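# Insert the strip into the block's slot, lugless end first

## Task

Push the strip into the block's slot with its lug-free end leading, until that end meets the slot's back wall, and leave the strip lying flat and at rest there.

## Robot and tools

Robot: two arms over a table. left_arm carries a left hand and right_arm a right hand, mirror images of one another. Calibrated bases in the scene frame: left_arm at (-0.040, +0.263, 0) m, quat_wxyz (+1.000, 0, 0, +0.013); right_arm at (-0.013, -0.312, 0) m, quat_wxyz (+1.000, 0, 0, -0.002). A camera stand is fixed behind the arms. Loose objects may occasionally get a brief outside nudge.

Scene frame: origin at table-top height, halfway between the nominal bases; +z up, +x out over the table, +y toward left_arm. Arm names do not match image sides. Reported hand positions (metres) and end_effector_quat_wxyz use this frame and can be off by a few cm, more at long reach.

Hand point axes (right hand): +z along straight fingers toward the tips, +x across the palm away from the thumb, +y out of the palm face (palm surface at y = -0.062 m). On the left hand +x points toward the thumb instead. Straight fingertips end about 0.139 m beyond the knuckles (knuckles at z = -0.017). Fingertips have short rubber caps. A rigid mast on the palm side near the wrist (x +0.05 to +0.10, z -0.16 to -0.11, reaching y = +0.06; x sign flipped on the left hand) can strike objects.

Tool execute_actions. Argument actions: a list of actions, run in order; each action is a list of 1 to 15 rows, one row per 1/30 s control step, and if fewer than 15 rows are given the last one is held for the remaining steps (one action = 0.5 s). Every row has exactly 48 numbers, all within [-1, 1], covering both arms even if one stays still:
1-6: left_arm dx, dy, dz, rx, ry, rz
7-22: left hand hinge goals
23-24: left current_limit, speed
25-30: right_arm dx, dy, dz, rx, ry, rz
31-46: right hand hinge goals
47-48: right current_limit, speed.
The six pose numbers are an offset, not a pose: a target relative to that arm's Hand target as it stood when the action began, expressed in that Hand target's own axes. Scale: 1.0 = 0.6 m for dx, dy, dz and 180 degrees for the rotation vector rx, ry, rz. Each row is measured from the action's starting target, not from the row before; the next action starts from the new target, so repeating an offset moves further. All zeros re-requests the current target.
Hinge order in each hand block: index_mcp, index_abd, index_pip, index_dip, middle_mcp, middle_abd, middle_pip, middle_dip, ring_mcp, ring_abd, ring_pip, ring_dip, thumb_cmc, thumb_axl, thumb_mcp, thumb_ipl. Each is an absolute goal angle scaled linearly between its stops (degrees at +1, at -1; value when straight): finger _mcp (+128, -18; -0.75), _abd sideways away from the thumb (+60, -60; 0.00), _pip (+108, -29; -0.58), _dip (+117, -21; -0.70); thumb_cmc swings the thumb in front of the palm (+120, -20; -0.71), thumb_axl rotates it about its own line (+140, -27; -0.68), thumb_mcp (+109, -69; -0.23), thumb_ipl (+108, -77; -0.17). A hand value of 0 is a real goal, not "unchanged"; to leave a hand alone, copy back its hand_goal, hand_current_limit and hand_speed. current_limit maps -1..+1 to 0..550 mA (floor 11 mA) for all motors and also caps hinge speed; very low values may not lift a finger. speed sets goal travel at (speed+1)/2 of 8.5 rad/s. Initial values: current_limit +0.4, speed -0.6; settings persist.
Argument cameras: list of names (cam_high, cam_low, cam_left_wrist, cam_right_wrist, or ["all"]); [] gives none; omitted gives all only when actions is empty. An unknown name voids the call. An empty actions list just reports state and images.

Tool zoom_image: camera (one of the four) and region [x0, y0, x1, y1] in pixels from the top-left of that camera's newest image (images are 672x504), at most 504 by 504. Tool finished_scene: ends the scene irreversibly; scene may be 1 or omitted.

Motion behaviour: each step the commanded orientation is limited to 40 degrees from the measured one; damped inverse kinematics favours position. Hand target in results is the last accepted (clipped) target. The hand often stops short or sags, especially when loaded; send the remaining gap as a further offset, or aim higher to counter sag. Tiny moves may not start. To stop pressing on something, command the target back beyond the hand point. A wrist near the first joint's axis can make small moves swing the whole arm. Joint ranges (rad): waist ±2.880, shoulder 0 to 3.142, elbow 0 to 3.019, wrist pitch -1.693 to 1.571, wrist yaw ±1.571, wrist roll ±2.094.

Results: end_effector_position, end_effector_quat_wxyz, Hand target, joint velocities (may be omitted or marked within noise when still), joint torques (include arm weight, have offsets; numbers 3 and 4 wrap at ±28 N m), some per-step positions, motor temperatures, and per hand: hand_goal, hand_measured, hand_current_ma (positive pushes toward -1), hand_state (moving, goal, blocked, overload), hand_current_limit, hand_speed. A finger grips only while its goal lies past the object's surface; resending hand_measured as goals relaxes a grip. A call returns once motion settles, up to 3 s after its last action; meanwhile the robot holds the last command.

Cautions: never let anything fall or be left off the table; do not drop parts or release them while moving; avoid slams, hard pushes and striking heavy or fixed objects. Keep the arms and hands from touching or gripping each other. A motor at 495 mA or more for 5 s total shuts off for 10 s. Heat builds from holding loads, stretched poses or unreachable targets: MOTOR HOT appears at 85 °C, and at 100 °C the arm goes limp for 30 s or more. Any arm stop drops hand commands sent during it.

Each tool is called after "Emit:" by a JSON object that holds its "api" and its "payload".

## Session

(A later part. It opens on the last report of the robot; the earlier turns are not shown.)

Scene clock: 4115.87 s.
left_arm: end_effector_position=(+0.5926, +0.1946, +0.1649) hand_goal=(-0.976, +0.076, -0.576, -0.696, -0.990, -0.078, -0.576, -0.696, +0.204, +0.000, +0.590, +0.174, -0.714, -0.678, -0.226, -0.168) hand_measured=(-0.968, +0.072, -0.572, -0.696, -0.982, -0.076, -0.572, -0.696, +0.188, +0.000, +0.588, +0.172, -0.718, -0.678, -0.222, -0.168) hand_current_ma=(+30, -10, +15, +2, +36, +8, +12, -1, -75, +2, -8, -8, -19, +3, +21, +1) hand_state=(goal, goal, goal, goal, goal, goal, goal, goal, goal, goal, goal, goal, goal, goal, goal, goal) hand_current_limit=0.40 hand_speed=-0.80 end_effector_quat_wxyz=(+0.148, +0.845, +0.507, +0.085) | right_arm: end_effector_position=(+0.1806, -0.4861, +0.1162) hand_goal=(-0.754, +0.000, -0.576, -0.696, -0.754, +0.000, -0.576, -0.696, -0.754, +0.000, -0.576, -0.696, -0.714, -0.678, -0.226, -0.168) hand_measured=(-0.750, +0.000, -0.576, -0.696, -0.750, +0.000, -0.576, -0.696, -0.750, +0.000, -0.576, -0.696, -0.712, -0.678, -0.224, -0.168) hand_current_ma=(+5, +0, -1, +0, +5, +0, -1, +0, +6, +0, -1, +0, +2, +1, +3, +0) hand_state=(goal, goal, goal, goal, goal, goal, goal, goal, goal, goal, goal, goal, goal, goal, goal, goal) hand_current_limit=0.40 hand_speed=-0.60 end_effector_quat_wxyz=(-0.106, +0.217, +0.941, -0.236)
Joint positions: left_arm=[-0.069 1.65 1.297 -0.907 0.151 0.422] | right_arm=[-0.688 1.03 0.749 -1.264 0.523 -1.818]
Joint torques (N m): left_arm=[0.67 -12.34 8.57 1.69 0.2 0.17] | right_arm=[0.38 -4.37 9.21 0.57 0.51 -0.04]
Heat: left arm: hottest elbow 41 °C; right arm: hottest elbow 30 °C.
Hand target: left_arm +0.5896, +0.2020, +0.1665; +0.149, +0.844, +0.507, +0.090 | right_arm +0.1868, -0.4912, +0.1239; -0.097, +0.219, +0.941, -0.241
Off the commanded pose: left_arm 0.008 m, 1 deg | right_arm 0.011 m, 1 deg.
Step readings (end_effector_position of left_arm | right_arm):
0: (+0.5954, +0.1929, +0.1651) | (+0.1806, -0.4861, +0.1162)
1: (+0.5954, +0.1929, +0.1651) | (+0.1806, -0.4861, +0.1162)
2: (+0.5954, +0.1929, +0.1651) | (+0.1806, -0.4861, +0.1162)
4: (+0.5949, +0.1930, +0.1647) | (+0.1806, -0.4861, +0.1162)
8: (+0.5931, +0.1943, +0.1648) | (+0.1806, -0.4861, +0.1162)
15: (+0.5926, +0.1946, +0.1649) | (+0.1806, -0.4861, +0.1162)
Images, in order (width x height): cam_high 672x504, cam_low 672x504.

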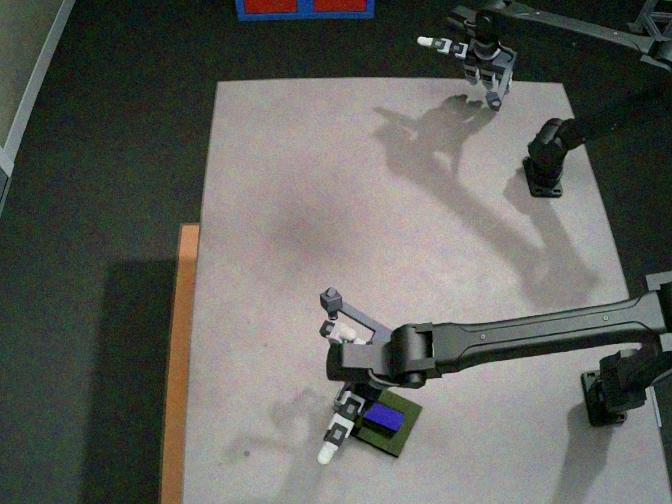

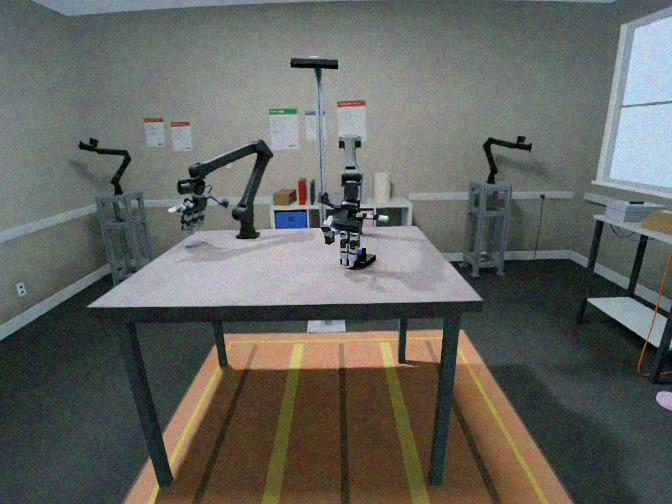

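Emit:
{"api": "execute_actions", "payload": {"actions": [[[0,0.005,0.002,0,0,0,-0.6,0.077,-0.576,-0.696,-0.6,-0.077,-0.576,-0.696,0.205,0,0.59,0.174,-0.714,-0.678,-0.226,-0.168,0.4,-0.8,0,0,0,0,0,0,-0.754,0,-0.576,-0.696,-0.754,0,-0.576,-0.696,-0.754,0,-0.576,-0.696,-0.714,-0.678,-0.226,-0.168,0.4,-0.6]]], "cameras": ["cam_high","cam_low","cam_left_wrist"]}}

Emit:
{"api": "zoom_image", "payload": {"camera": "cam_high", "region": [340, 380, 430, 460]}}

Emit:
{"api": "zoom_image", "payload": {"camera": "cam_low", "region": [330, 236, 386, 280]}}

Scene clock: 4170.13 s.
left_arm: end_effector_position=(+0.5927, +0.1957, +0.1649) hand_goal=(-0.600, +0.076, -0.576, -0.696, -0.600, -0.078, -0.576, -0.696, +0.204, +0.000, +0.590, +0.174, -0.714, -0.678, -0.226, -0.168) hand_measured=(-0.612, +0.072, -0.574, -0.696, -0.610, -0.076, -0.574, -0.696, +0.188, +0.000, +0.588, +0.172, -0.718, -0.678, -0.222, -0.168) hand_current_ma=(-49, -10, +6, +2, -42, +8, +6, -1, -75, +2, -8, -8, -19, +3, +21, +1) hand_state=(goal, goal, goal, goal, goal, goal, goal, goal, goal, goal, goal, goal, goal, goal, goal, goal) hand_current_limit=0.40 hand_speed=-0.80 end_effector_quat_wxyz=(+0.148, +0.844, +0.508, +0.086) | right_arm: end_effector_position=(+0.1806, -0.4861, +0.1162) hand_goal=(-0.754, +0.000, -0.576, -0.696, -0.754, +0.000, -0.576, -0.696, -0.754, +0.000, -0.576, -0.696, -0.714, -0.678, -0.226, -0.168) hand_measured=(-0.750, +0.000, -0.576, -0.696, -0.750, +0.000, -0.576, -0.696, -0.750, +0.000, -0.576, -0.696, -0.712, -0.678, -0.224, -0.168) hand_current_ma=(+5, +0, -1, +0, +5, +0, -1, +0, +6, +0, -1, +0, +2, +1, +3, +0) hand_state=(goal, goal, goal, goal, goal, goal, goal, goal, goal, goal, goal, goal, goal, goal, goal, goal) hand_current_limit=0.40 hand_speed=-0.60 end_effector_quat_wxyz=(-0.106, +0.217, +0.941, -0.236)
Joint positions: left_arm=[-0.068 1.65 1.297 -0.907 0.151 0.422] | right_arm=[-0.688 1.03 0.749 -1.264 0.523 -1.818]
Joint torques (N m): left_arm=[0.15 -11.81 9.36 1.74 0.19 0.14] | right_arm=[0.32 -4.37 9.18 0.57 0.51 -0.05]
Heat: left arm: hottest elbow 39 °C; right arm: hottest elbow 30 °C.
Hand target: left_arm +0.5925, +0.2007, +0.1663; +0.149, +0.844, +0.507, +0.090 | right_arm +0.1868, -0.4912, +0.1239; -0.097, +0.219, +0.941, -0.241
Off the commanded pose: left_arm 0.005 m, 1 deg | right_arm 0.011 m, 1 deg.
Step readings (end_effector_position of left_arm | right_arm):
0: (+0.5926, +0.1946, +0.1649) | (+0.1806, -0.4861, +0.1162)
1: (+0.5926, +0.1946, +0.1649) | (+0.1806, -0.4861, +0.1162)
2: (+0.5926, +0.1950, +0.1649) | (+0.1806, -0.4861, +0.1162)
4: (+0.5926, +0.1954, +0.1649) | (+0.1806, -0.4861, +0.1162)
8: (+0.5927, +0.1957, +0.1649) | (+0.1806, -0.4861, +0.1162)
15: (+0.5927, +0.1957, +0.1649) | (+0.1806, -0.4861, +0.1162)
Images, in order (width x height): cam_high 672x504, cam_low 672x504, cam_left_wrist 672x504.

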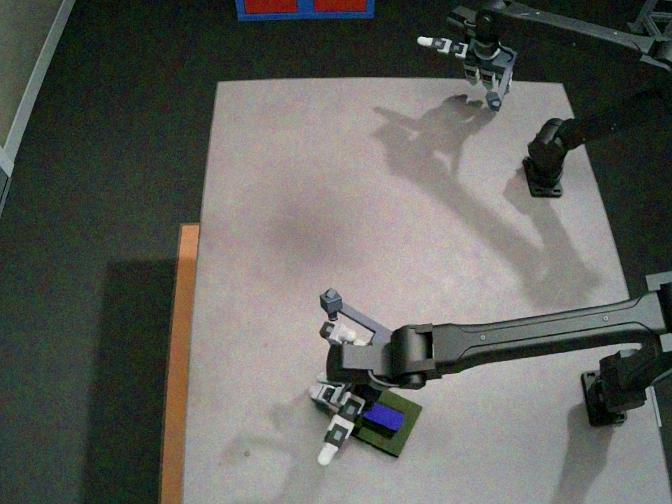

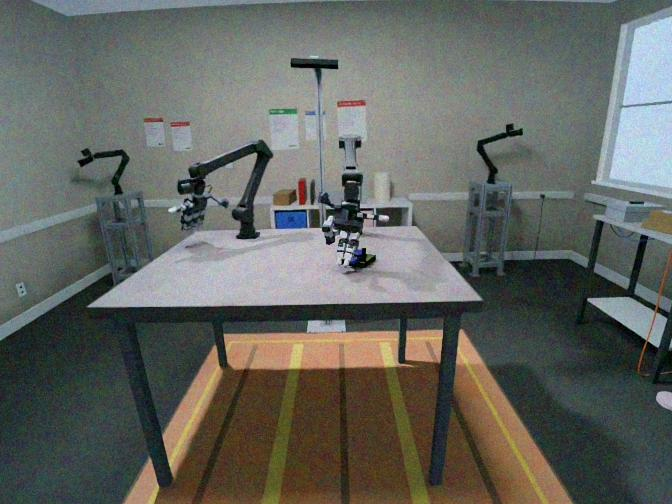

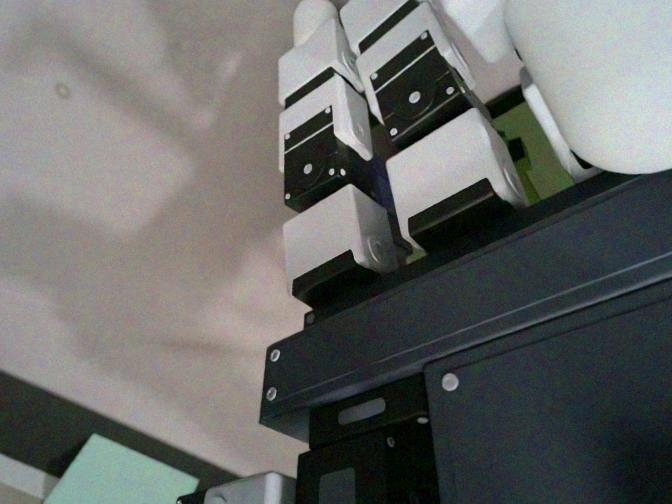

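Scaled by 5.600.

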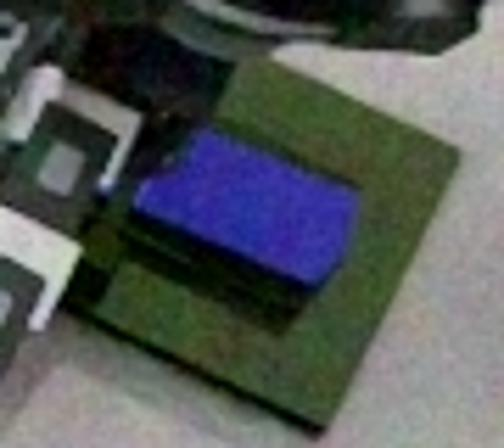

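Scaled by 9.000.

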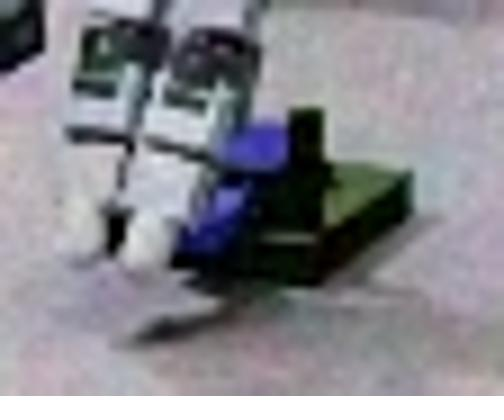

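Emit:
{"api": "execute_actions", "payload": {"actions": [[[0,0.02,-0.015,0,0,0,-0.6,0.077,-0.576,-0.696,-0.6,-0.077,-0.576,-0.696,0.205,0,0.59,0.174,-0.714,-0.678,-0.226,-0.168,0.4,-0.8,0,0,0,0,0,0,-0.754,0,-0.576,-0.696,-0.754,0,-0.576,-0.696,-0.754,0,-0.576,-0.696,-0.714,-0.678,-0.226,-0.168,0.4,-0.6],[0,0.04,-0.03,0,0,0,-0.6,0.077,-0.576,-0.696,-0.6,-0.077,-0.576,-0.696,0.205,0,0.59,0.174,-0.714,-0.678,-0.226,-0.168,0.4,-0.8,0,0,0,0,0,0,-0.754,0,-0.576,-0.696,-0.754,0,-0.576,-0.696,-0.754,0,-0.576,-0.696,-0.714,-0.678,-0.226,-0.168,0.4,-0.6],[0,0.06,-0.045,0,0,0,-0.6,0.077,-0.576,-0.696,-0.6,-0.077,-0.576,-0.696,0.205,0,0.59,0.174,-0.714,-0.678,-0.226,-0.168,0.4,-0.8,0,0,0,0,0,0,-0.754,0,-0.576,-0.696,-0.754,0,-0.576,-0.696,-0.754,0,-0.576,-0.696,-0.714,-0.678,-0.226,-0.168,0.4,-0.6],[0,0.08,-0.065,0,0,0,-0.6,0.077,-0.576,-0.696,-0.6,-0.077,-0.576,-0.696,0.205,0,0.59,0.174,-0.714,-0.678,-0.226,-0.168,0.4,-0.8,0,0,0,0,0,0,-0.754,0,-0.576,-0.696,-0.754,0,-0.576,-0.696,-0.754,0,-0.576,-0.696,-0.714,-0.678,-0.226,-0.168,0.4,-0.6]],[[0,0.02,-0.02,0,0,0,-0.6,0.077,-0.576,-0.696,-0.6,-0.077,-0.576,-0.696,0.205,0,0.59,0.174,-0.714,-0.678,-0.226,-0.168,0.4,-0.8,0,0,0,0,0,0,-0.754,0,-0.576,-0.696,-0.754,0,-0.576,-0.696,-0.754,0,-0.576,-0.696,-0.714,-0.678,-0.226,-0.168,0.4,-0.6],[0,0.04,-0.04,0,0,0,-0.6,0.077,-0.576,-0.696,-0.6,-0.077,-0.576,-0.696,0.205,0,0.59,0.174,-0.714,-0.678,-0.226,-0.168,0.4,-0.8,0,0,0,0,0,0,-0.754,0,-0.576,-0.696,-0.754,0,-0.576,-0.696,-0.754,0,-0.576,-0.696,-0.714,-0.678,-0.226,-0.168,0.4,-0.6],[0,0.06,-0.06,0,0,0,-0.6,0.077,-0.576,-0.696,-0.6,-0.077,-0.576,-0.696,0.205,0,0.59,0.174,-0.714,-0.678,-0.226,-0.168,0.4,-0.8,0,0,0,0,0,0,-0.754,0,-0.576,-0.696,-0.754,0,-0.576,-0.696,-0.754,0,-0.576,-0.696,-0.714,-0.678,-0.226,-0.168,0.4,-0.6],[0,0.08,-0.08,0,0,0,-0.6,0.077,-0.576,-0.696,-0.6,-0.077,-0.576,-0.696,0.205,0,0.59,0.174,-0.714,-0.678,-0.226,-0.168,0.4,-0.8,0,0,0,0,0,0,-0.754,0,-0.576,-0.696,-0.754,0,-0.576,-0.696,-0.754,0,-0.576,-0.696,-0.714,-0.678,-0.226,-0.168,0.4,-0.6]]], "cameras": ["cam_high","cam_low","cam_left_wrist"]}}

Emit:
{"api": "zoom_image", "payload": {"camera": "cam_high", "region": [340, 380, 430, 460]}}

Emit:
{"api": "zoom_image", "payload": {"camera": "cam_low", "region": [330, 236, 386, 280]}}

Scene clock: 4211.03 s.
left_arm: end_effector_position=(+0.6311, +0.1759, +0.2541) hand_goal=(-0.600, +0.076, -0.576, -0.696, -0.600, -0.078, -0.576, -0.696, +0.204, +0.000, +0.590, +0.174, -0.714, -0.678, -0.226, -0.168) hand_measured=(-0.610, +0.072, -0.574, -0.696, -0.608, -0.076, -0.574, -0.696, +0.188, +0.000, +0.588, +0.172, -0.718, -0.678, -0.222, -0.168) hand_current_ma=(-39, -10, +4, +2, -34, +8, +5, -1, -75, +2, -8, -8, -19, +3, +21, +1) hand_state=(goal, goal, goal, goal, goal, goal, goal, goal, goal, goal, goal, goal, goal, goal, goal, goal) hand_current_limit=0.40 hand_speed=-0.80 end_effector_quat_wxyz=(+0.137, +0.847, +0.508, +0.073) | right_arm: end_effector_position=(+0.1806, -0.4861, +0.1162) hand_goal=(-0.754, +0.000, -0.576, -0.696, -0.754, +0.000, -0.576, -0.696, -0.754, +0.000, -0.576, -0.696, -0.714, -0.678, -0.226, -0.168) hand_measured=(-0.750, +0.000, -0.576, -0.696, -0.750, +0.000, -0.576, -0.696, -0.750, +0.000, -0.576, -0.696, -0.712, -0.678, -0.224, -0.168) hand_current_ma=(+5, +0, -1, +0, +5, +0, -1, +0, +6, +0, -1, +0, +2, +1, +3, +0) hand_state=(goal, goal, goal, goal, goal, goal, goal, goal, goal, goal, goal, goal, goal, goal, goal, goal) hand_current_limit=0.40 hand_speed=-0.60 end_effector_quat_wxyz=(-0.106, +0.217, +0.941, -0.236)
Joint positions: left_arm=[-0.101 1.715 1.634 -1.209 0.137 0.395] | right_arm=[-0.688 1.03 0.749 -1.264 0.523 -1.818]
Joint torques (N m): left_arm=[-1.03 -12.1 15.57 0.99 0.13 -0.05] | right_arm=[0.32 -4.42 9.21 0.55 0.51 -0.04]
Heat: left arm: hottest elbow 40 °C; right arm: hottest elbow 30 °C.
Hand target: left_arm +0.6457, +0.1722, +0.2811; +0.149, +0.844, +0.507, +0.090 | right_arm +0.1868, -0.4912, +0.1239; -0.097, +0.219, +0.941, -0.241
Off the commanded pose: left_arm 0.031 m, 2 deg | right_arm 0.011 m, 1 deg.
Step readings (end_effector_position of left_arm | right_arm):
0: (+0.5927, +0.1957, +0.1649) | (+0.1806, -0.4861, +0.1162)
1: (+0.5927, +0.1957, +0.1649) | (+0.1806, -0.4861, +0.1162)
2: (+0.5926, +0.1957, +0.1649) | (+0.1806, -0.4861, +0.1162)
4: (+0.5902, +0.1960, +0.1634) | (+0.1806, -0.4861, +0.1162)
8: (+0.5865, +0.1962, +0.1671) | (+0.1806, -0.4861, +0.1162)
15: (+0.6018, +0.1909, +0.1995) | (+0.1806, -0.4861, +0.1162)
16: (+0.6025, +0.1907, +0.2013) | (+0.1806, -0.4861, +0.1162)
17: (+0.6028, +0.1903, +0.2027) | (+0.1806, -0.4861, +0.1162)
19: (+0.6030, +0.1893, +0.2058) | (+0.1806, -0.4861, +0.1162)
23: (+0.6134, +0.1841, +0.2264) | (+0.1806, -0.4861, +0.1162)
30: (+0.6280, +0.1756, +0.2698) | (+0.1806, -0.4861, +0.1162)
Images, in order (width x height): cam_high 672x504, cam_low 672x504, cam_left_wrist 672x504.

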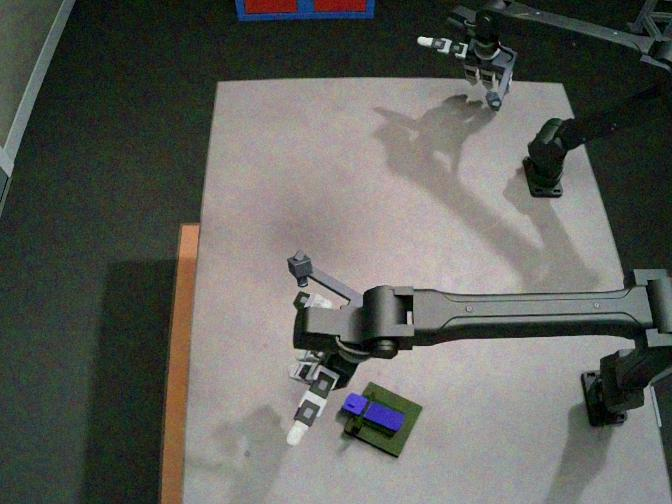

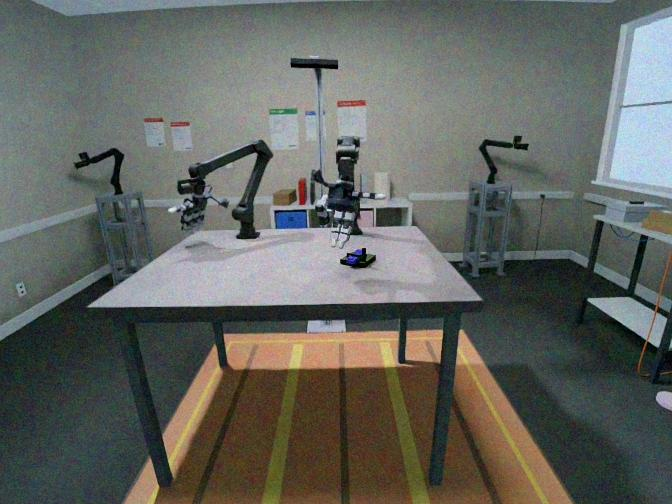

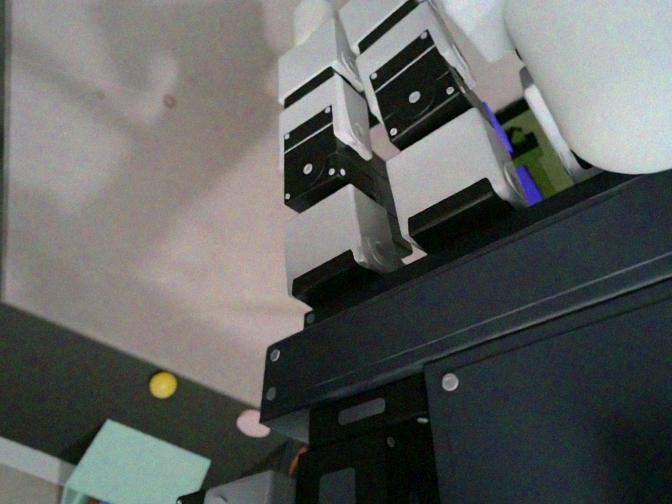

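Scaled by 5.600.

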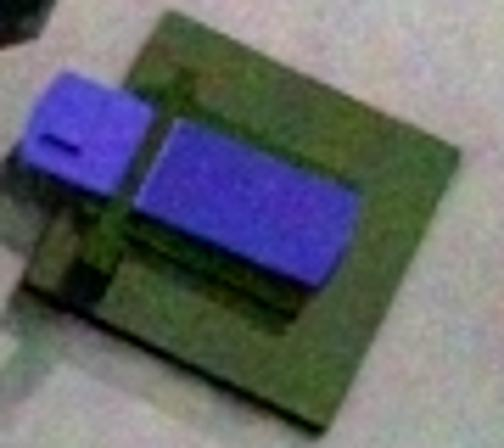

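Scaled by 9.000.

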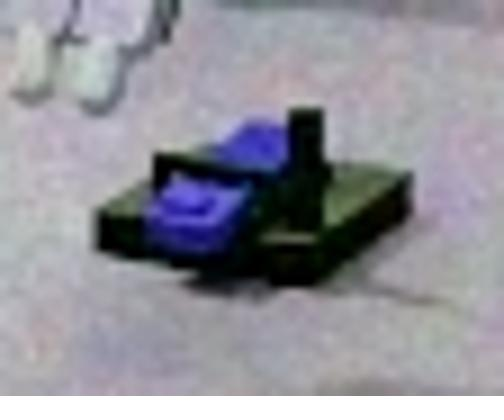

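Emit:
{"api": "zoom_image", "payload": {"camera": "cam_low", "region": [338, 244, 380, 270]}}

Emit:
{"api": "zoom_image", "payload": {"camera": "cam_high", "region": [340, 385, 410, 445]}}

Scaled by 12.000.

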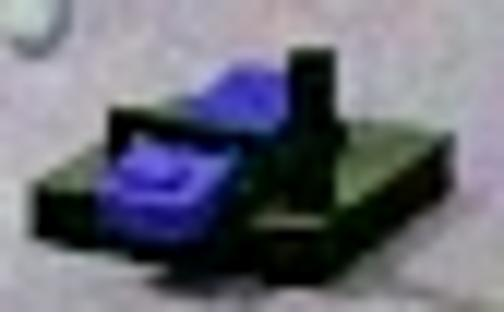

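Scaled by 7.200.

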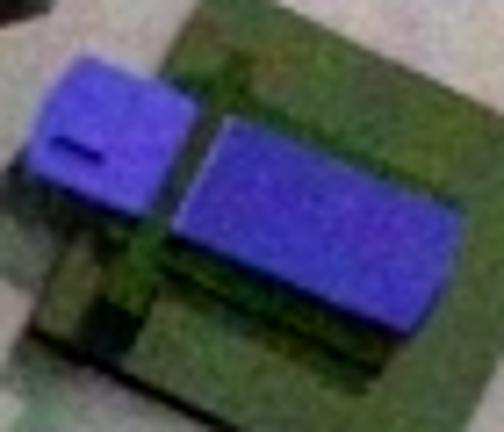

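Emit:
{"api": "execute_actions", "payload": {"actions": [[[-0.0007,-0.02,-0.006,0,0,0,-0.6,0.077,-0.576,-0.696,-0.6,-0.077,-0.576,-0.696,0.205,0,0.59,0.174,-0.714,-0.678,-0.226,-0.168,0.4,-0.8,0,0,0,0,0,0,-0.754,0,-0.576,-0.696,-0.754,0,-0.576,-0.696,-0.754,0,-0.576,-0.696,-0.714,-0.678,-0.226,-0.168,0.4,-0.6],[-0.0014,-0.04,-0.012,0,0,0,-0.6,0.077,-0.576,-0.696,-0.6,-0.077,-0.576,-0.696,0.205,0,0.59,0.174,-0.714,-0.678,-0.226,-0.168,0.4,-0.8,0,0,0,0,0,0,-0.754,0,-0.576,-0.696,-0.754,0,-0.576,-0.696,-0.754,0,-0.576,-0.696,-0.714,-0.678,-0.226,-0.168,0.4,-0.6],[-0.0021,-0.06,-0.018,0,0,0,-0.6,0.077,-0.576,-0.696,-0.6,-0.077,-0.576,-0.696,0.205,0,0.59,0.174,-0.714,-0.678,-0.226,-0.168,0.4,-0.8,0,0,0,0,0,0,-0.754,0,-0.576,-0.696,-0.754,0,-0.576,-0.696,-0.754,0,-0.576,-0.696,-0.714,-0.678,-0.226,-0.168,0.4,-0.6],[-0.0028,-0.078,-0.0235,0,0,0,-0.6,0.077,-0.576,-0.696,-0.6,-0.077,-0.576,-0.696,0.205,0,0.59,0.174,-0.714,-0.678,-0.226,-0.168,0.4,-0.8,0,0,0,0,0,0,-0.754,0,-0.576,-0.696,-0.754,0,-0.576,-0.696,-0.754,0,-0.576,-0.696,-0.714,-0.678,-0.226,-0.168,0.4,-0.6]],[[-0.0007,-0.02,-0.006,0,0,0,-0.99,0.077,-0.576,-0.696,-0.99,-0.077,-0.576,-0.696,0.205,0,0.59,0.174,-0.714,-0.678,-0.226,-0.168,0.4,-0.8,0,0,0,0,0,0,-0.754,0,-0.576,-0.696,-0.754,0,-0.576,-0.696,-0.754,0,-0.576,-0.696,-0.714,-0.678,-0.226,-0.168,0.4,-0.6],[-0.0014,-0.04,-0.012,0,0,0,-0.99,0.077,-0.576,-0.696,-0.99,-0.077,-0.576,-0.696,0.205,0,0.59,0.174,-0.714,-0.678,-0.226,-0.168,0.4,-0.8,0,0,0,0,0,0,-0.754,0,-0.576,-0.696,-0.754,0,-0.576,-0.696,-0.754,0,-0.576,-0.696,-0.714,-0.678,-0.226,-0.168,0.4,-0.6],[-0.0021,-0.06,-0.018,0,0,0,-0.99,0.077,-0.576,-0.696,-0.99,-0.077,-0.576,-0.696,0.205,0,0.59,0.174,-0.714,-0.678,-0.226,-0.168,0.4,-0.8,0,0,0,0,0,0,-0.754,0,-0.576,-0.696,-0.754,0,-0.576,-0.696,-0.754,0,-0.576,-0.696,-0.714,-0.678,-0.226,-0.168,0.4,-0.6],[-0.0028,-0.078,-0.0235,0,0,0,-0.99,0.077,-0.576,-0.696,-0.99,-0.077,-0.576,-0.696,0.205,0,0.59,0.174,-0.714,-0.678,-0.226,-0.168,0.4,-0.8,0,0,0,0,0,0,-0.754,0,-0.576,-0.696,-0.754,0,-0.576,-0.696,-0.754,0,-0.576,-0.696,-0.714,-0.678,-0.226,-0.168,0.4,-0.6]],[[-0.0007,-0.02,-0.006,0,0,0,-0.99,0.077,-0.576,-0.696,-0.99,-0.077,-0.576,-0.696,0.205,0,0.59,0.174,-0.714,-0.678,-0.226,-0.168,0.4,-0.8,0,0,0,0,0,0,-0.754,0,-0.576,-0.696,-0.754,0,-0.576,-0.696,-0.754,0,-0.576,-0.696,-0.714,-0.678,-0.226,-0.168,0.4,-0.6],[-0.0014,-0.04,-0.012,0,0,0,-0.99,0.077,-0.576,-0.696,-0.99,-0.077,-0.576,-0.696,0.205,0,0.59,0.174,-0.714,-0.678,-0.226,-0.168,0.4,-0.8,0,0,0,0,0,0,-0.754,0,-0.576,-0.696,-0.754,0,-0.576,-0.696,-0.754,0,-0.576,-0.696,-0.714,-0.678,-0.226,-0.168,0.4,-0.6],[-0.0021,-0.06,-0.018,0,0,0,-0.99,0.077,-0.576,-0.696,-0.99,-0.077,-0.576,-0.696,0.205,0,0.59,0.174,-0.714,-0.678,-0.226,-0.168,0.4,-0.8,0,0,0,0,0,0,-0.754,0,-0.576,-0.696,-0.754,0,-0.576,-0.696,-0.754,0,-0.576,-0.696,-0.714,-0.678,-0.226,-0.168,0.4,-0.6],[-0.0028,-0.078,-0.0235,0,0,0,-0.99,0.077,-0.576,-0.696,-0.99,-0.077,-0.576,-0.696,0.205,0,0.59,0.174,-0.714,-0.678,-0.226,-0.168,0.4,-0.8,0,0,0,0,0,0,-0.754,0,-0.576,-0.696,-0.754,0,-0.576,-0.696,-0.754,0,-0.576,-0.696,-0.714,-0.678,-0.226,-0.168,0.4,-0.6]]], "cameras": ["cam_high","cam_low","cam_left_wrist"]}}

Emit:
{"api": "zoom_image", "payload": {"camera": "cam_low", "region": [330, 230, 386, 274]}}

Scene clock: 4455.63 s.
left_arm: end_effector_position=(+0.5160, +0.2348, +0.2726) hand_goal=(-0.990, +0.076, -0.576, -0.696, -0.990, -0.078, -0.576, -0.696, +0.204, +0.000, +0.590, +0.174, -0.714, -0.678, -0.226, -0.168) hand_measured=(-0.988, +0.072, -0.574, -0.696, -0.988, -0.076, -0.574, -0.696, +0.188, +0.000, +0.588, +0.172, -0.718, -0.678, -0.222, -0.168) hand_current_ma=(+11, -10, +4, +2, +9, +8, +5, -1, -75, +2, -8, -8, -19, +3, +21, +1) hand_state=(goal, goal, goal, goal, goal, goal, goal, goal, goal, goal, goal, goal, goal, goal, goal, goal) hand_current_limit=0.40 hand_speed=-0.80 end_effector_quat_wxyz=(+0.147, +0.843, +0.510, +0.087) | right_arm: end_effector_position=(+0.1806, -0.4861, +0.1162) hand_goal=(-0.754, +0.000, -0.576, -0.696, -0.754, +0.000, -0.576, -0.696, -0.754, +0.000, -0.576, -0.696, -0.714, -0.678, -0.226, -0.168) hand_measured=(-0.750, +0.000, -0.576, -0.696, -0.750, +0.000, -0.576, -0.696, -0.750, +0.000, -0.576, -0.696, -0.712, -0.678, -0.224, -0.168) hand_current_ma=(+5, +0, -1, +0, +5, +0, -1, +0, +6, +0, -1, +0, +2, +1, +3, +0) hand_state=(goal, goal, goal, goal, goal, goal, goal, goal, goal, goal, goal, goal, goal, goal, goal, goal) hand_current_limit=0.40 hand_speed=-0.60 end_effector_quat_wxyz=(-0.106, +0.217, +0.941, -0.236)
Joint positions: left_arm=[0.014 1.392 1.295 -1.175 0.171 0.495] | right_arm=[-0.688 1.03 0.749 -1.264 0.523 -1.818]
Joint torques (N m): left_arm=[-0.26 -8.94 9.43 1.69 0.35 0.2] | right_arm=[0.32 -4.37 9.18 0.54 0.51 -0.04]
Motor temperatures (°C): left_arm=[24 31 49 22 21 22] | right_arm=[22 19 30 19 21 20]
Heat: left arm: hottest elbow 49 °C; right arm: hottest elbow 30 °C.
Hand target: left_arm +0.5141, +0.2363, +0.2725; +0.149, +0.844, +0.507, +0.090 | right_arm +0.1868, -0.4912, +0.1239; -0.097, +0.219, +0.941, -0.241
Off the commanded pose: left_arm 0.002 m, 1 deg | right_arm 0.011 m, 1 deg.
Step readings (end_effector_position of left_arm | right_arm):
0: (+0.6311, +0.1759, +0.2541) | (+0.1806, -0.4861, +0.1162)
1: (+0.6311, +0.1759, +0.2541) | (+0.1806, -0.4861, +0.1162)
2: (+0.6311, +0.1759, +0.2541) | (+0.1806, -0.4861, +0.1162)
4: (+0.6306, +0.1760, +0.2551) | (+0.1806, -0.4861, +0.1162)
8: (+0.6167, +0.1797, +0.2593) | (+0.1806, -0.4861, +0.1162)
15: (+0.6033, +0.1905, +0.2811) | (+0.1806, -0.4861, +0.1162)
16: (+0.6031, +0.1911, +0.2829) | (+0.1806, -0.4861, +0.1162)
17: (+0.6027, +0.1914, +0.2832) | (+0.1806, -0.4861, +0.1162)
19: (+0.5973, +0.1927, +0.2796) | (+0.1806, -0.4861, +0.1162)
23: (+0.5723, +0.2012, +0.2648) | (+0.1806, -0.4861, +0.1162)
30: (+0.5602, +0.2142, +0.2714) | (+0.1806, -0.4861, +0.1162)
31: (+0.5599, +0.2142, +0.2730) | (+0.1806, -0.4861, +0.1162)
32: (+0.5592, +0.2137, +0.2739) | (+0.1806, -0.4861, +0.1162)
34: (+0.5537, +0.2140, +0.2726) | (+0.1806, -0.4861, +0.1162)
38: (+0.5293, +0.2232, +0.2641) | (+0.1806, -0.4861, +0.1162)
45: (+0.5172, +0.2359, +0.2735) | (+0.1806, -0.4861, +0.1162)
Images, in order (width x height): cam_high 672x504, cam_low 672x504, cam_left_wrist 672x504.

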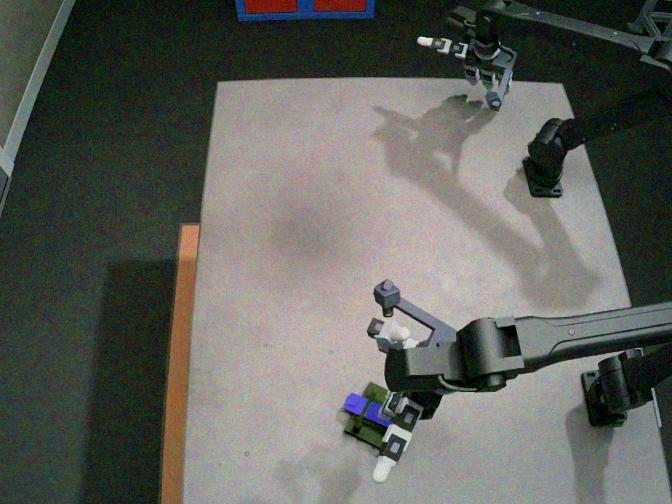

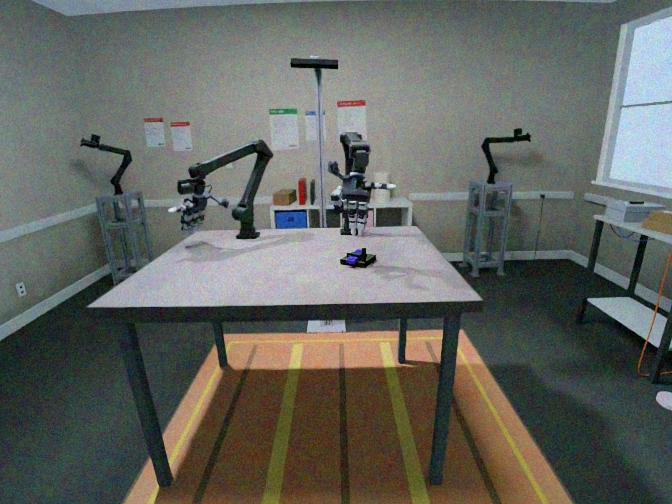

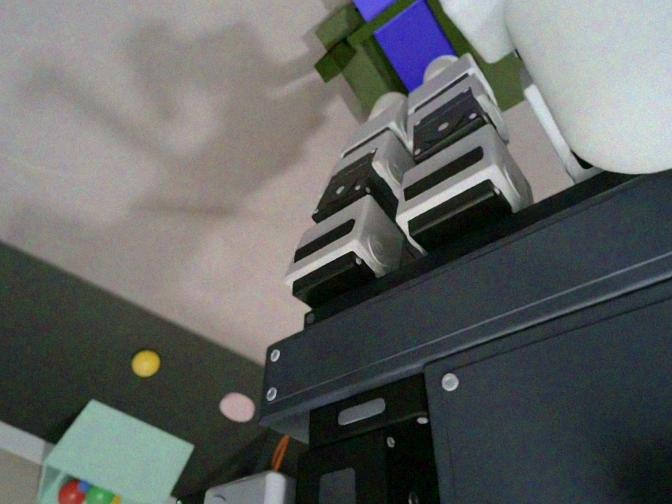

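Scaled by 9.000.

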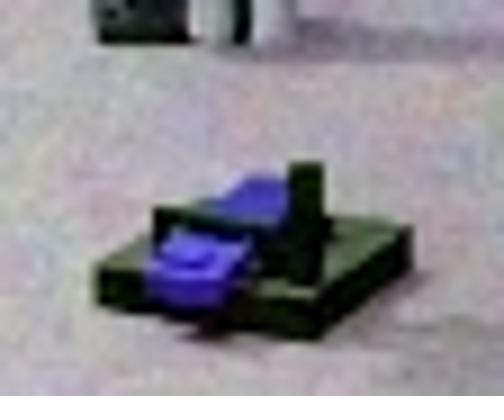

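Emit:
{"api": "zoom_image", "payload": {"camera": "cam_left_wrist", "region": [290, 0, 560, 200]}}

Scaled by 1.867.

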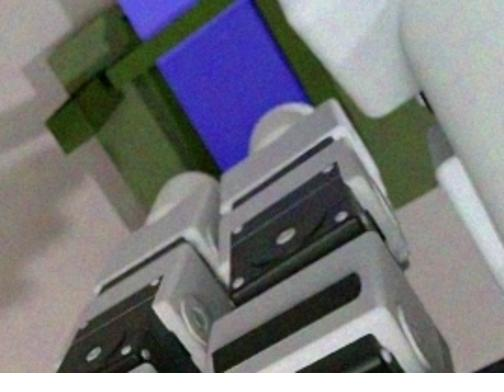

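Emit:
{"api": "execute_actions", "payload": {"actions": [[[-0.001,-0.02,-0.007,0,0,0,-0.99,0.077,-0.576,-0.696,-0.99,-0.077,-0.576,-0.696,0.205,0,0.59,0.174,-0.714,-0.678,-0.226,-0.168,0.4,-0.8,0,0,0,0,0,0,-0.754,0,-0.576,-0.696,-0.754,0,-0.576,-0.696,-0.754,0,-0.576,-0.696,-0.714,-0.678,-0.226,-0.168,0.4,-0.6],[-0.002,-0.04,-0.014,0,0,0,-0.99,0.077,-0.576,-0.696,-0.99,-0.077,-0.576,-0.696,0.205,0,0.59,0.174,-0.714,-0.678,-0.226,-0.168,0.4,-0.8,0,0,0,0,0,0,-0.754,0,-0.576,-0.696,-0.754,0,-0.576,-0.696,-0.754,0,-0.576,-0.696,-0.714,-0.678,-0.226,-0.168,0.4,-0.6],[-0.0035,-0.06,-0.021,0,0,0,-0.99,0.077,-0.576,-0.696,-0.99,-0.077,-0.576,-0.696,0.205,0,0.59,0.174,-0.714,-0.678,-0.226,-0.168,0.4,-0.8,0,0,0,0,0,0,-0.754,0,-0.576,-0.696,-0.754,0,-0.576,-0.696,-0.754,0,-0.576,-0.696,-0.714,-0.678,-0.226,-0.168,0.4,-0.6],[-0.005,-0.0757,-0.0275,0,0,0,-0.99,0.077,-0.576,-0.696,-0.99,-0.077,-0.576,-0.696,0.205,0,0.59,0.174,-0.714,-0.678,-0.226,-0.168,0.4,-0.8,0,0,0,0,0,0,-0.754,0,-0.576,-0.696,-0.754,0,-0.576,-0.696,-0.754,0,-0.576,-0.696,-0.714,-0.678,-0.226,-0.168,0.4,-0.6]],[[0,-0.009,0.025,0,0,0,-0.99,0.077,-0.576,-0.696,-0.99,-0.077,-0.576,-0.696,0.205,0,0.59,0.174,-0.714,-0.678,-0.226,-0.168,0.4,-0.8,0,0,0,0,0,0,-0.754,0,-0.576,-0.696,-0.754,0,-0.576,-0.696,-0.754,0,-0.576,-0.696,-0.714,-0.678,-0.226,-0.168,0.4,-0.6],[0,-0.018,0.05,0,0,0,-0.99,0.077,-0.576,-0.696,-0.99,-0.077,-0.576,-0.696,0.205,0,0.59,0.174,-0.714,-0.678,-0.226,-0.168,0.4,-0.8,0,0,0,0,0,0,-0.754,0,-0.576,-0.696,-0.754,0,-0.576,-0.696,-0.754,0,-0.576,-0.696,-0.714,-0.678,-0.226,-0.168,0.4,-0.6],[0,-0.027,0.075,0,0,0,-0.99,0.077,-0.576,-0.696,-0.99,-0.077,-0.576,-0.696,0.205,0,0.59,0.174,-0.714,-0.678,-0.226,-0.168,0.4,-0.8,0,0,0,0,0,0,-0.754,0,-0.576,-0.696,-0.754,0,-0.576,-0.696,-0.754,0,-0.576,-0.696,-0.714,-0.678,-0.226,-0.168,0.4,-0.6],[0,-0.034,0.094,0,0,0,-0.99,0.077,-0.576,-0.696,-0.99,-0.077,-0.576,-0.696,0.205,0,0.59,0.174,-0.714,-0.678,-0.226,-0.168,0.4,-0.8,0,0,0,0,0,0,-0.754,0,-0.576,-0.696,-0.754,0,-0.576,-0.696,-0.754,0,-0.576,-0.696,-0.714,-0.678,-0.226,-0.168,0.4,-0.6]]], "cameras": ["cam_low","cam_left_wrist"]}}

Emit:
{"api": "zoom_image", "payload": {"camera": "cam_left_wrist", "region": [290, 0, 560, 200]}}

Emit:
{"api": "zoom_image", "payload": {"camera": "cam_low", "region": [330, 220, 386, 274]}}

Scene clock: 4501.10 s.
left_arm: end_effector_position=(+0.4685, +0.2540, +0.2133) hand_goal=(-0.990, +0.076, -0.576, -0.696, -0.990, -0.078, -0.576, -0.696, +0.204, +0.000, +0.590, +0.174, -0.714, -0.678, -0.226, -0.168) hand_measured=(-0.988, +0.072, -0.574, -0.696, -0.988, -0.076, -0.574, -0.696, +0.188, +0.000, +0.588, +0.172, -0.718, -0.678, -0.222, -0.168) hand_current_ma=(+10, -10, +4, +2, +8, +8, +5, -1, -74, +2, -8, -8, -19, +3, +21, +1) hand_state=(goal, goal, goal, goal, goal, goal, goal, goal, goal, goal, goal, goal, goal, goal, goal, goal) hand_current_limit=0.40 hand_speed=-0.80 end_effector_quat_wxyz=(+0.147, +0.843, +0.510, +0.086) | right_arm: end_effector_position=(+0.1806, -0.4861, +0.1162) hand_goal=(-0.754, +0.000, -0.576, -0.696, -0.754, +0.000, -0.576, -0.696, -0.754, +0.000, -0.576, -0.696, -0.714, -0.678, -0.226, -0.168) hand_measured=(-0.750, +0.000, -0.576, -0.696, -0.750, +0.000, -0.576, -0.696, -0.750, +0.000, -0.576, -0.696, -0.712, -0.678, -0.224, -0.168) hand_current_ma=(+5, +0, -1, +0, +5, +0, -1, +0, +6, +0, -1, +0, +2, +1, +3, +0) hand_state=(goal, goal, goal, goal, goal, goal, goal, goal, goal, goal, goal, goal, goal, goal, goal, goal) hand_current_limit=0.40 hand_speed=-0.60 end_effector_quat_wxyz=(-0.106, +0.217, +0.941, -0.236)
Joint positions: left_arm=[0.071 1.301 1.052 -1.035 0.188 0.552] | right_arm=[-0.688 1.03 0.749 -1.264 0.523 -1.818]
Joint torques (N m): left_arm=[0.03 -7.18 9.85 1.88 0.35 0.16] | right_arm=[0.32 -4.42 9.2 0.55 0.51 -0.05]
Heat: left arm: hottest elbow 47 °C; right arm: hottest elbow 30 °C.
Hand target: left_arm +0.4702, +0.2564, +0.2125; +0.149, +0.844, +0.507, +0.090 | right_arm +0.1868, -0.4912, +0.1239; -0.097, +0.219, +0.941, -0.241
Off the commanded pose: left_arm 0.003 m, 1 deg | right_arm 0.011 m, 1 deg.
Step readings (end_effector_position of left_arm | right_arm):
0: (+0.5160, +0.2348, +0.2726) | (+0.1806, -0.4861, +0.1162)
1: (+0.5160, +0.2348, +0.2726) | (+0.1806, -0.4861, +0.1162)
2: (+0.5155, +0.2347, +0.2723) | (+0.1806, -0.4861, +0.1162)
4: (+0.5102, +0.2352, +0.2694) | (+0.1806, -0.4861, +0.1162)
8: (+0.4877, +0.2452, +0.2632) | (+0.1806, -0.4861, +0.1162)
15: (+0.4756, +0.2559, +0.2772) | (+0.1806, -0.4861, +0.1162)
16: (+0.4754, +0.2555, +0.2778) | (+0.1806, -0.4861, +0.1162)
17: (+0.4750, +0.2553, +0.2769) | (+0.1806, -0.4861, +0.1162)
19: (+0.4745, +0.2550, +0.2703) | (+0.1806, -0.4861, +0.1162)
23: (+0.4676, +0.2540, +0.2373) | (+0.1806, -0.4861, +0.1162)
30: (+0.4666, +0.2539, +0.2119) | (+0.1806, -0.4861, +0.1162)
Images, in order (width x height): cam_low 672x504, cam_left_wrist 672x504.

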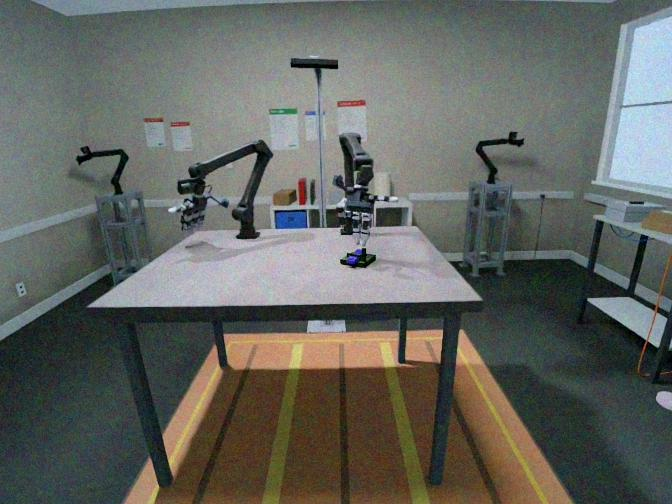

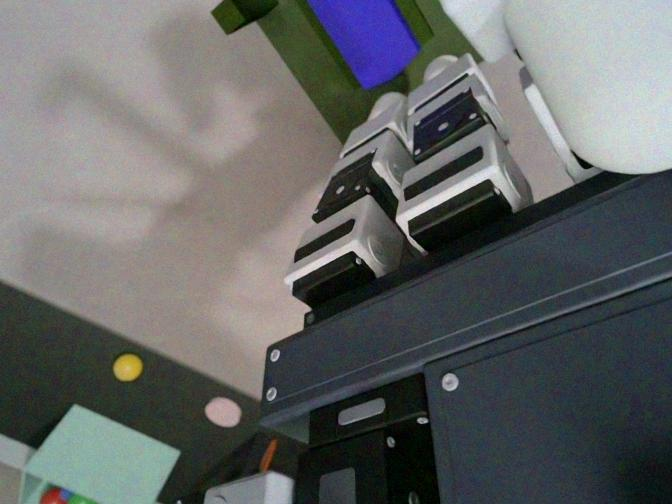

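Scaled by 1.867.

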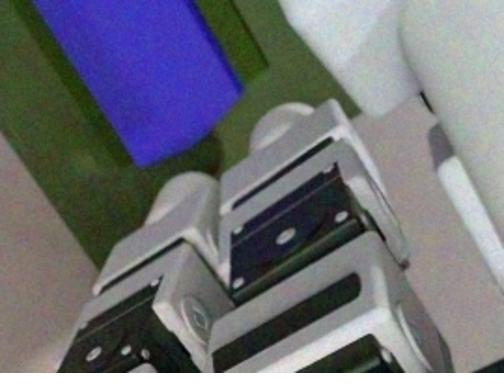

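Scaled by 9.000.

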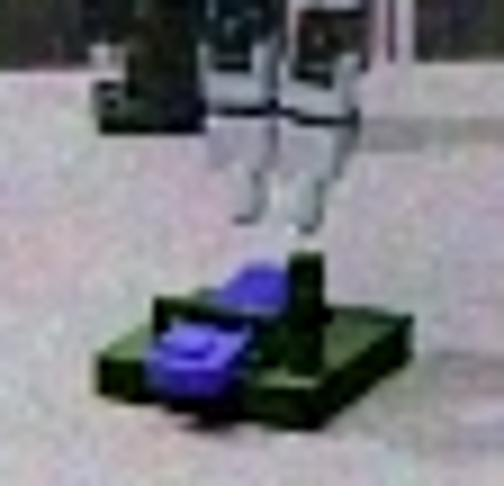

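Emit:
{"api": "zoom_image", "payload": {"camera": "cam_left_wrist", "region": [290, 0, 450, 120]}}

Scaled by 3.150.

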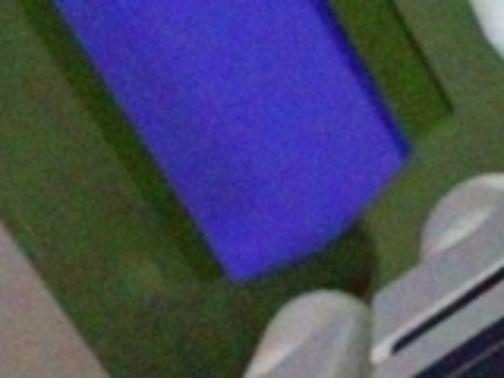

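Emit:
{"api": "execute_actions", "payload": {"actions": [[[0.002,-0.007,0.018,0,0,0,-0.99,0.077,-0.576,-0.696,-0.99,-0.077,-0.576,-0.696,0.205,0,0.59,0.174,-0.714,-0.678,-0.226,-0.168,0.4,-0.8,0,0,0,0,0,0,-0.754,0,-0.576,-0.696,-0.754,0,-0.576,-0.696,-0.754,0,-0.576,-0.696,-0.714,-0.678,-0.226,-0.168,0.4,-0.6],[0.005,-0.0125,0.034,0,0,0,-0.99,0.077,-0.576,-0.696,-0.99,-0.077,-0.576,-0.696,0.205,0,0.59,0.174,-0.714,-0.678,-0.226,-0.168,0.4,-0.8,0,0,0,0,0,0,-0.754,0,-0.576,-0.696,-0.754,0,-0.576,-0.696,-0.754,0,-0.576,-0.696,-0.714,-0.678,-0.226,-0.168,0.4,-0.6]]], "cameras": ["cam_high","cam_left_wrist","cam_low"]}}

Emit:
{"api": "zoom_image", "payload": {"camera": "cam_left_wrist", "region": [290, 0, 450, 120]}}

Emit:
{"api": "zoom_image", "payload": {"camera": "cam_low", "region": [338, 236, 380, 270]}}

Scene clock: 4573.13 s.
left_arm: end_effector_position=(+0.4710, +0.2559, +0.1968) hand_goal=(-0.990, +0.076, -0.576, -0.696, -0.990, -0.078, -0.576, -0.696, +0.204, +0.000, +0.590, +0.174, -0.714, -0.678, -0.226, -0.168) hand_measured=(-0.988, +0.072, -0.574, -0.696, -0.988, -0.076, -0.574, -0.696, +0.188, +0.000, +0.588, +0.172, -0.718, -0.678, -0.222, -0.168) hand_current_ma=(+10, -10, +4, +2, +8, +8, +5, -1, -74, +2, -8, -8, -19, +3, +21, +1) hand_state=(goal, goal, goal, goal, goal, goal, goal, goal, goal, goal, goal, goal, goal, goal, goal, goal) hand_current_limit=0.40 hand_speed=-0.80 end_effector_quat_wxyz=(+0.149, +0.843, +0.508, +0.091) | right_arm: end_effector_position=(+0.1806, -0.4861, +0.1162) hand_goal=(-0.754, +0.000, -0.576, -0.696, -0.754, +0.000, -0.576, -0.696, -0.754, +0.000, -0.576, -0.696, -0.714, -0.678, -0.226, -0.168) hand_measured=(-0.750, +0.000, -0.576, -0.696, -0.750, +0.000, -0.576, -0.696, -0.750, +0.000, -0.576, -0.696, -0.712, -0.678, -0.224, -0.168) hand_current_ma=(+5, +0, -1, +0, +5, +0, -1, +0, +6, +0, -1, +0, +2, +1, +3, +0) hand_state=(goal, goal, goal, goal, goal, goal, goal, goal, goal, goal, goal, goal, goal, goal, goal, goal) hand_current_limit=0.40 hand_speed=-0.60 end_effector_quat_wxyz=(-0.106, +0.217, +0.941, -0.236)
Joint positions: left_arm=[0.075 1.317 1.017 -0.975 0.19 0.558] | right_arm=[-0.688 1.03 0.749 -1.264 0.523 -1.818]
Joint torques (N m): left_arm=[0.26 -6.65 9.35 1.84 0.39 0.17] | right_arm=[0.38 -4.25 9.2 0.55 0.51 -0.04]
Heat: left arm: hottest elbow 45 °C; right arm: hottest elbow 30 °C.
Hand target: left_arm +0.4715, +0.2592, +0.1907; +0.149, +0.844, +0.507, +0.090 | right_arm +0.1868, -0.4912, +0.1239; -0.097, +0.219, +0.941, -0.241
Off the commanded pose: left_arm 0.007 m, 0 deg | right_arm 0.011 m, 1 deg.
Step readings (end_effector_position of left_arm | right_arm):
0: (+0.4685, +0.2540, +0.2133) | (+0.1806, -0.4861, +0.1162)
1: (+0.4686, +0.2540, +0.2134) | (+0.1806, -0.4861, +0.1162)
2: (+0.4689, +0.2541, +0.2134) | (+0.1806, -0.4861, +0.1162)
4: (+0.4708, +0.2544, +0.2130) | (+0.1806, -0.4861, +0.1162)
8: (+0.4706, +0.2550, +0.2052) | (+0.1806, -0.4861, +0.1162)
15: (+0.4706, +0.2558, +0.1965) | (+0.1806, -0.4861, +0.1162)
Images, in order (width x height): cam_high 672x504, cam_low 672x504, cam_left_wrist 672x504.

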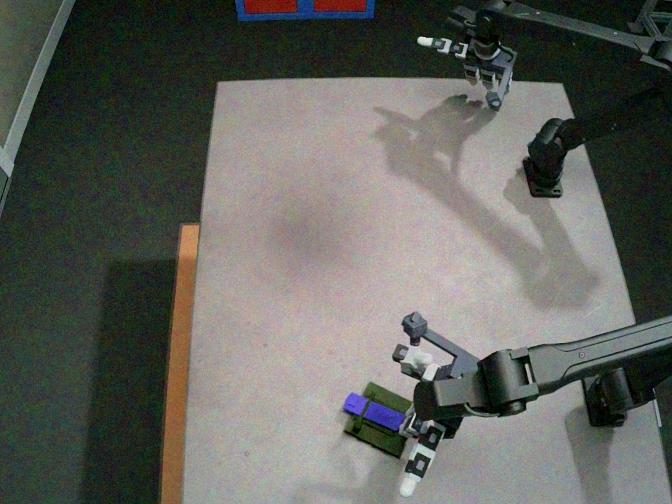

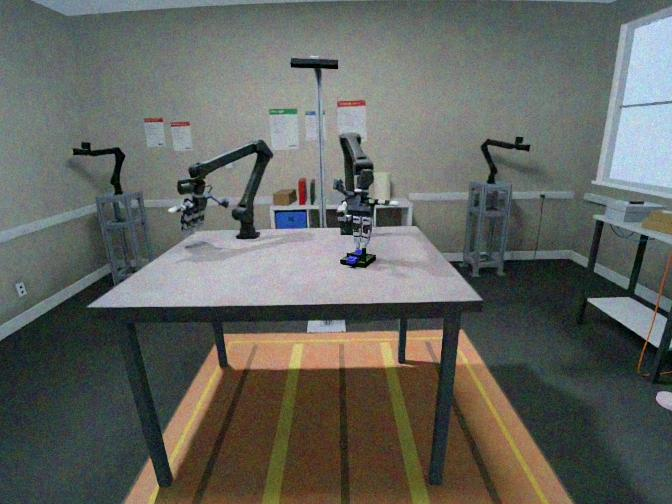

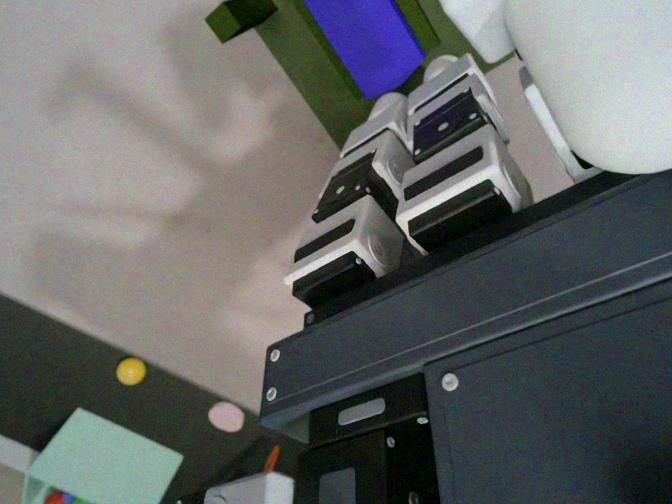

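Scaled by 3.150.

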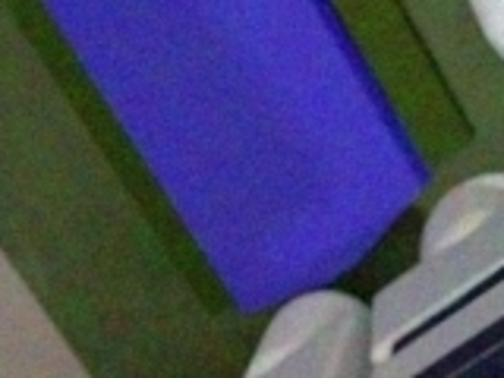

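Scaled by 12.000.

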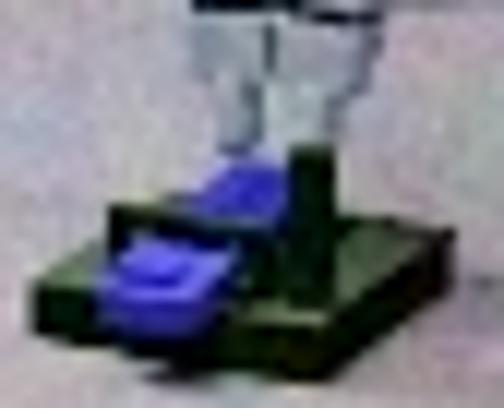

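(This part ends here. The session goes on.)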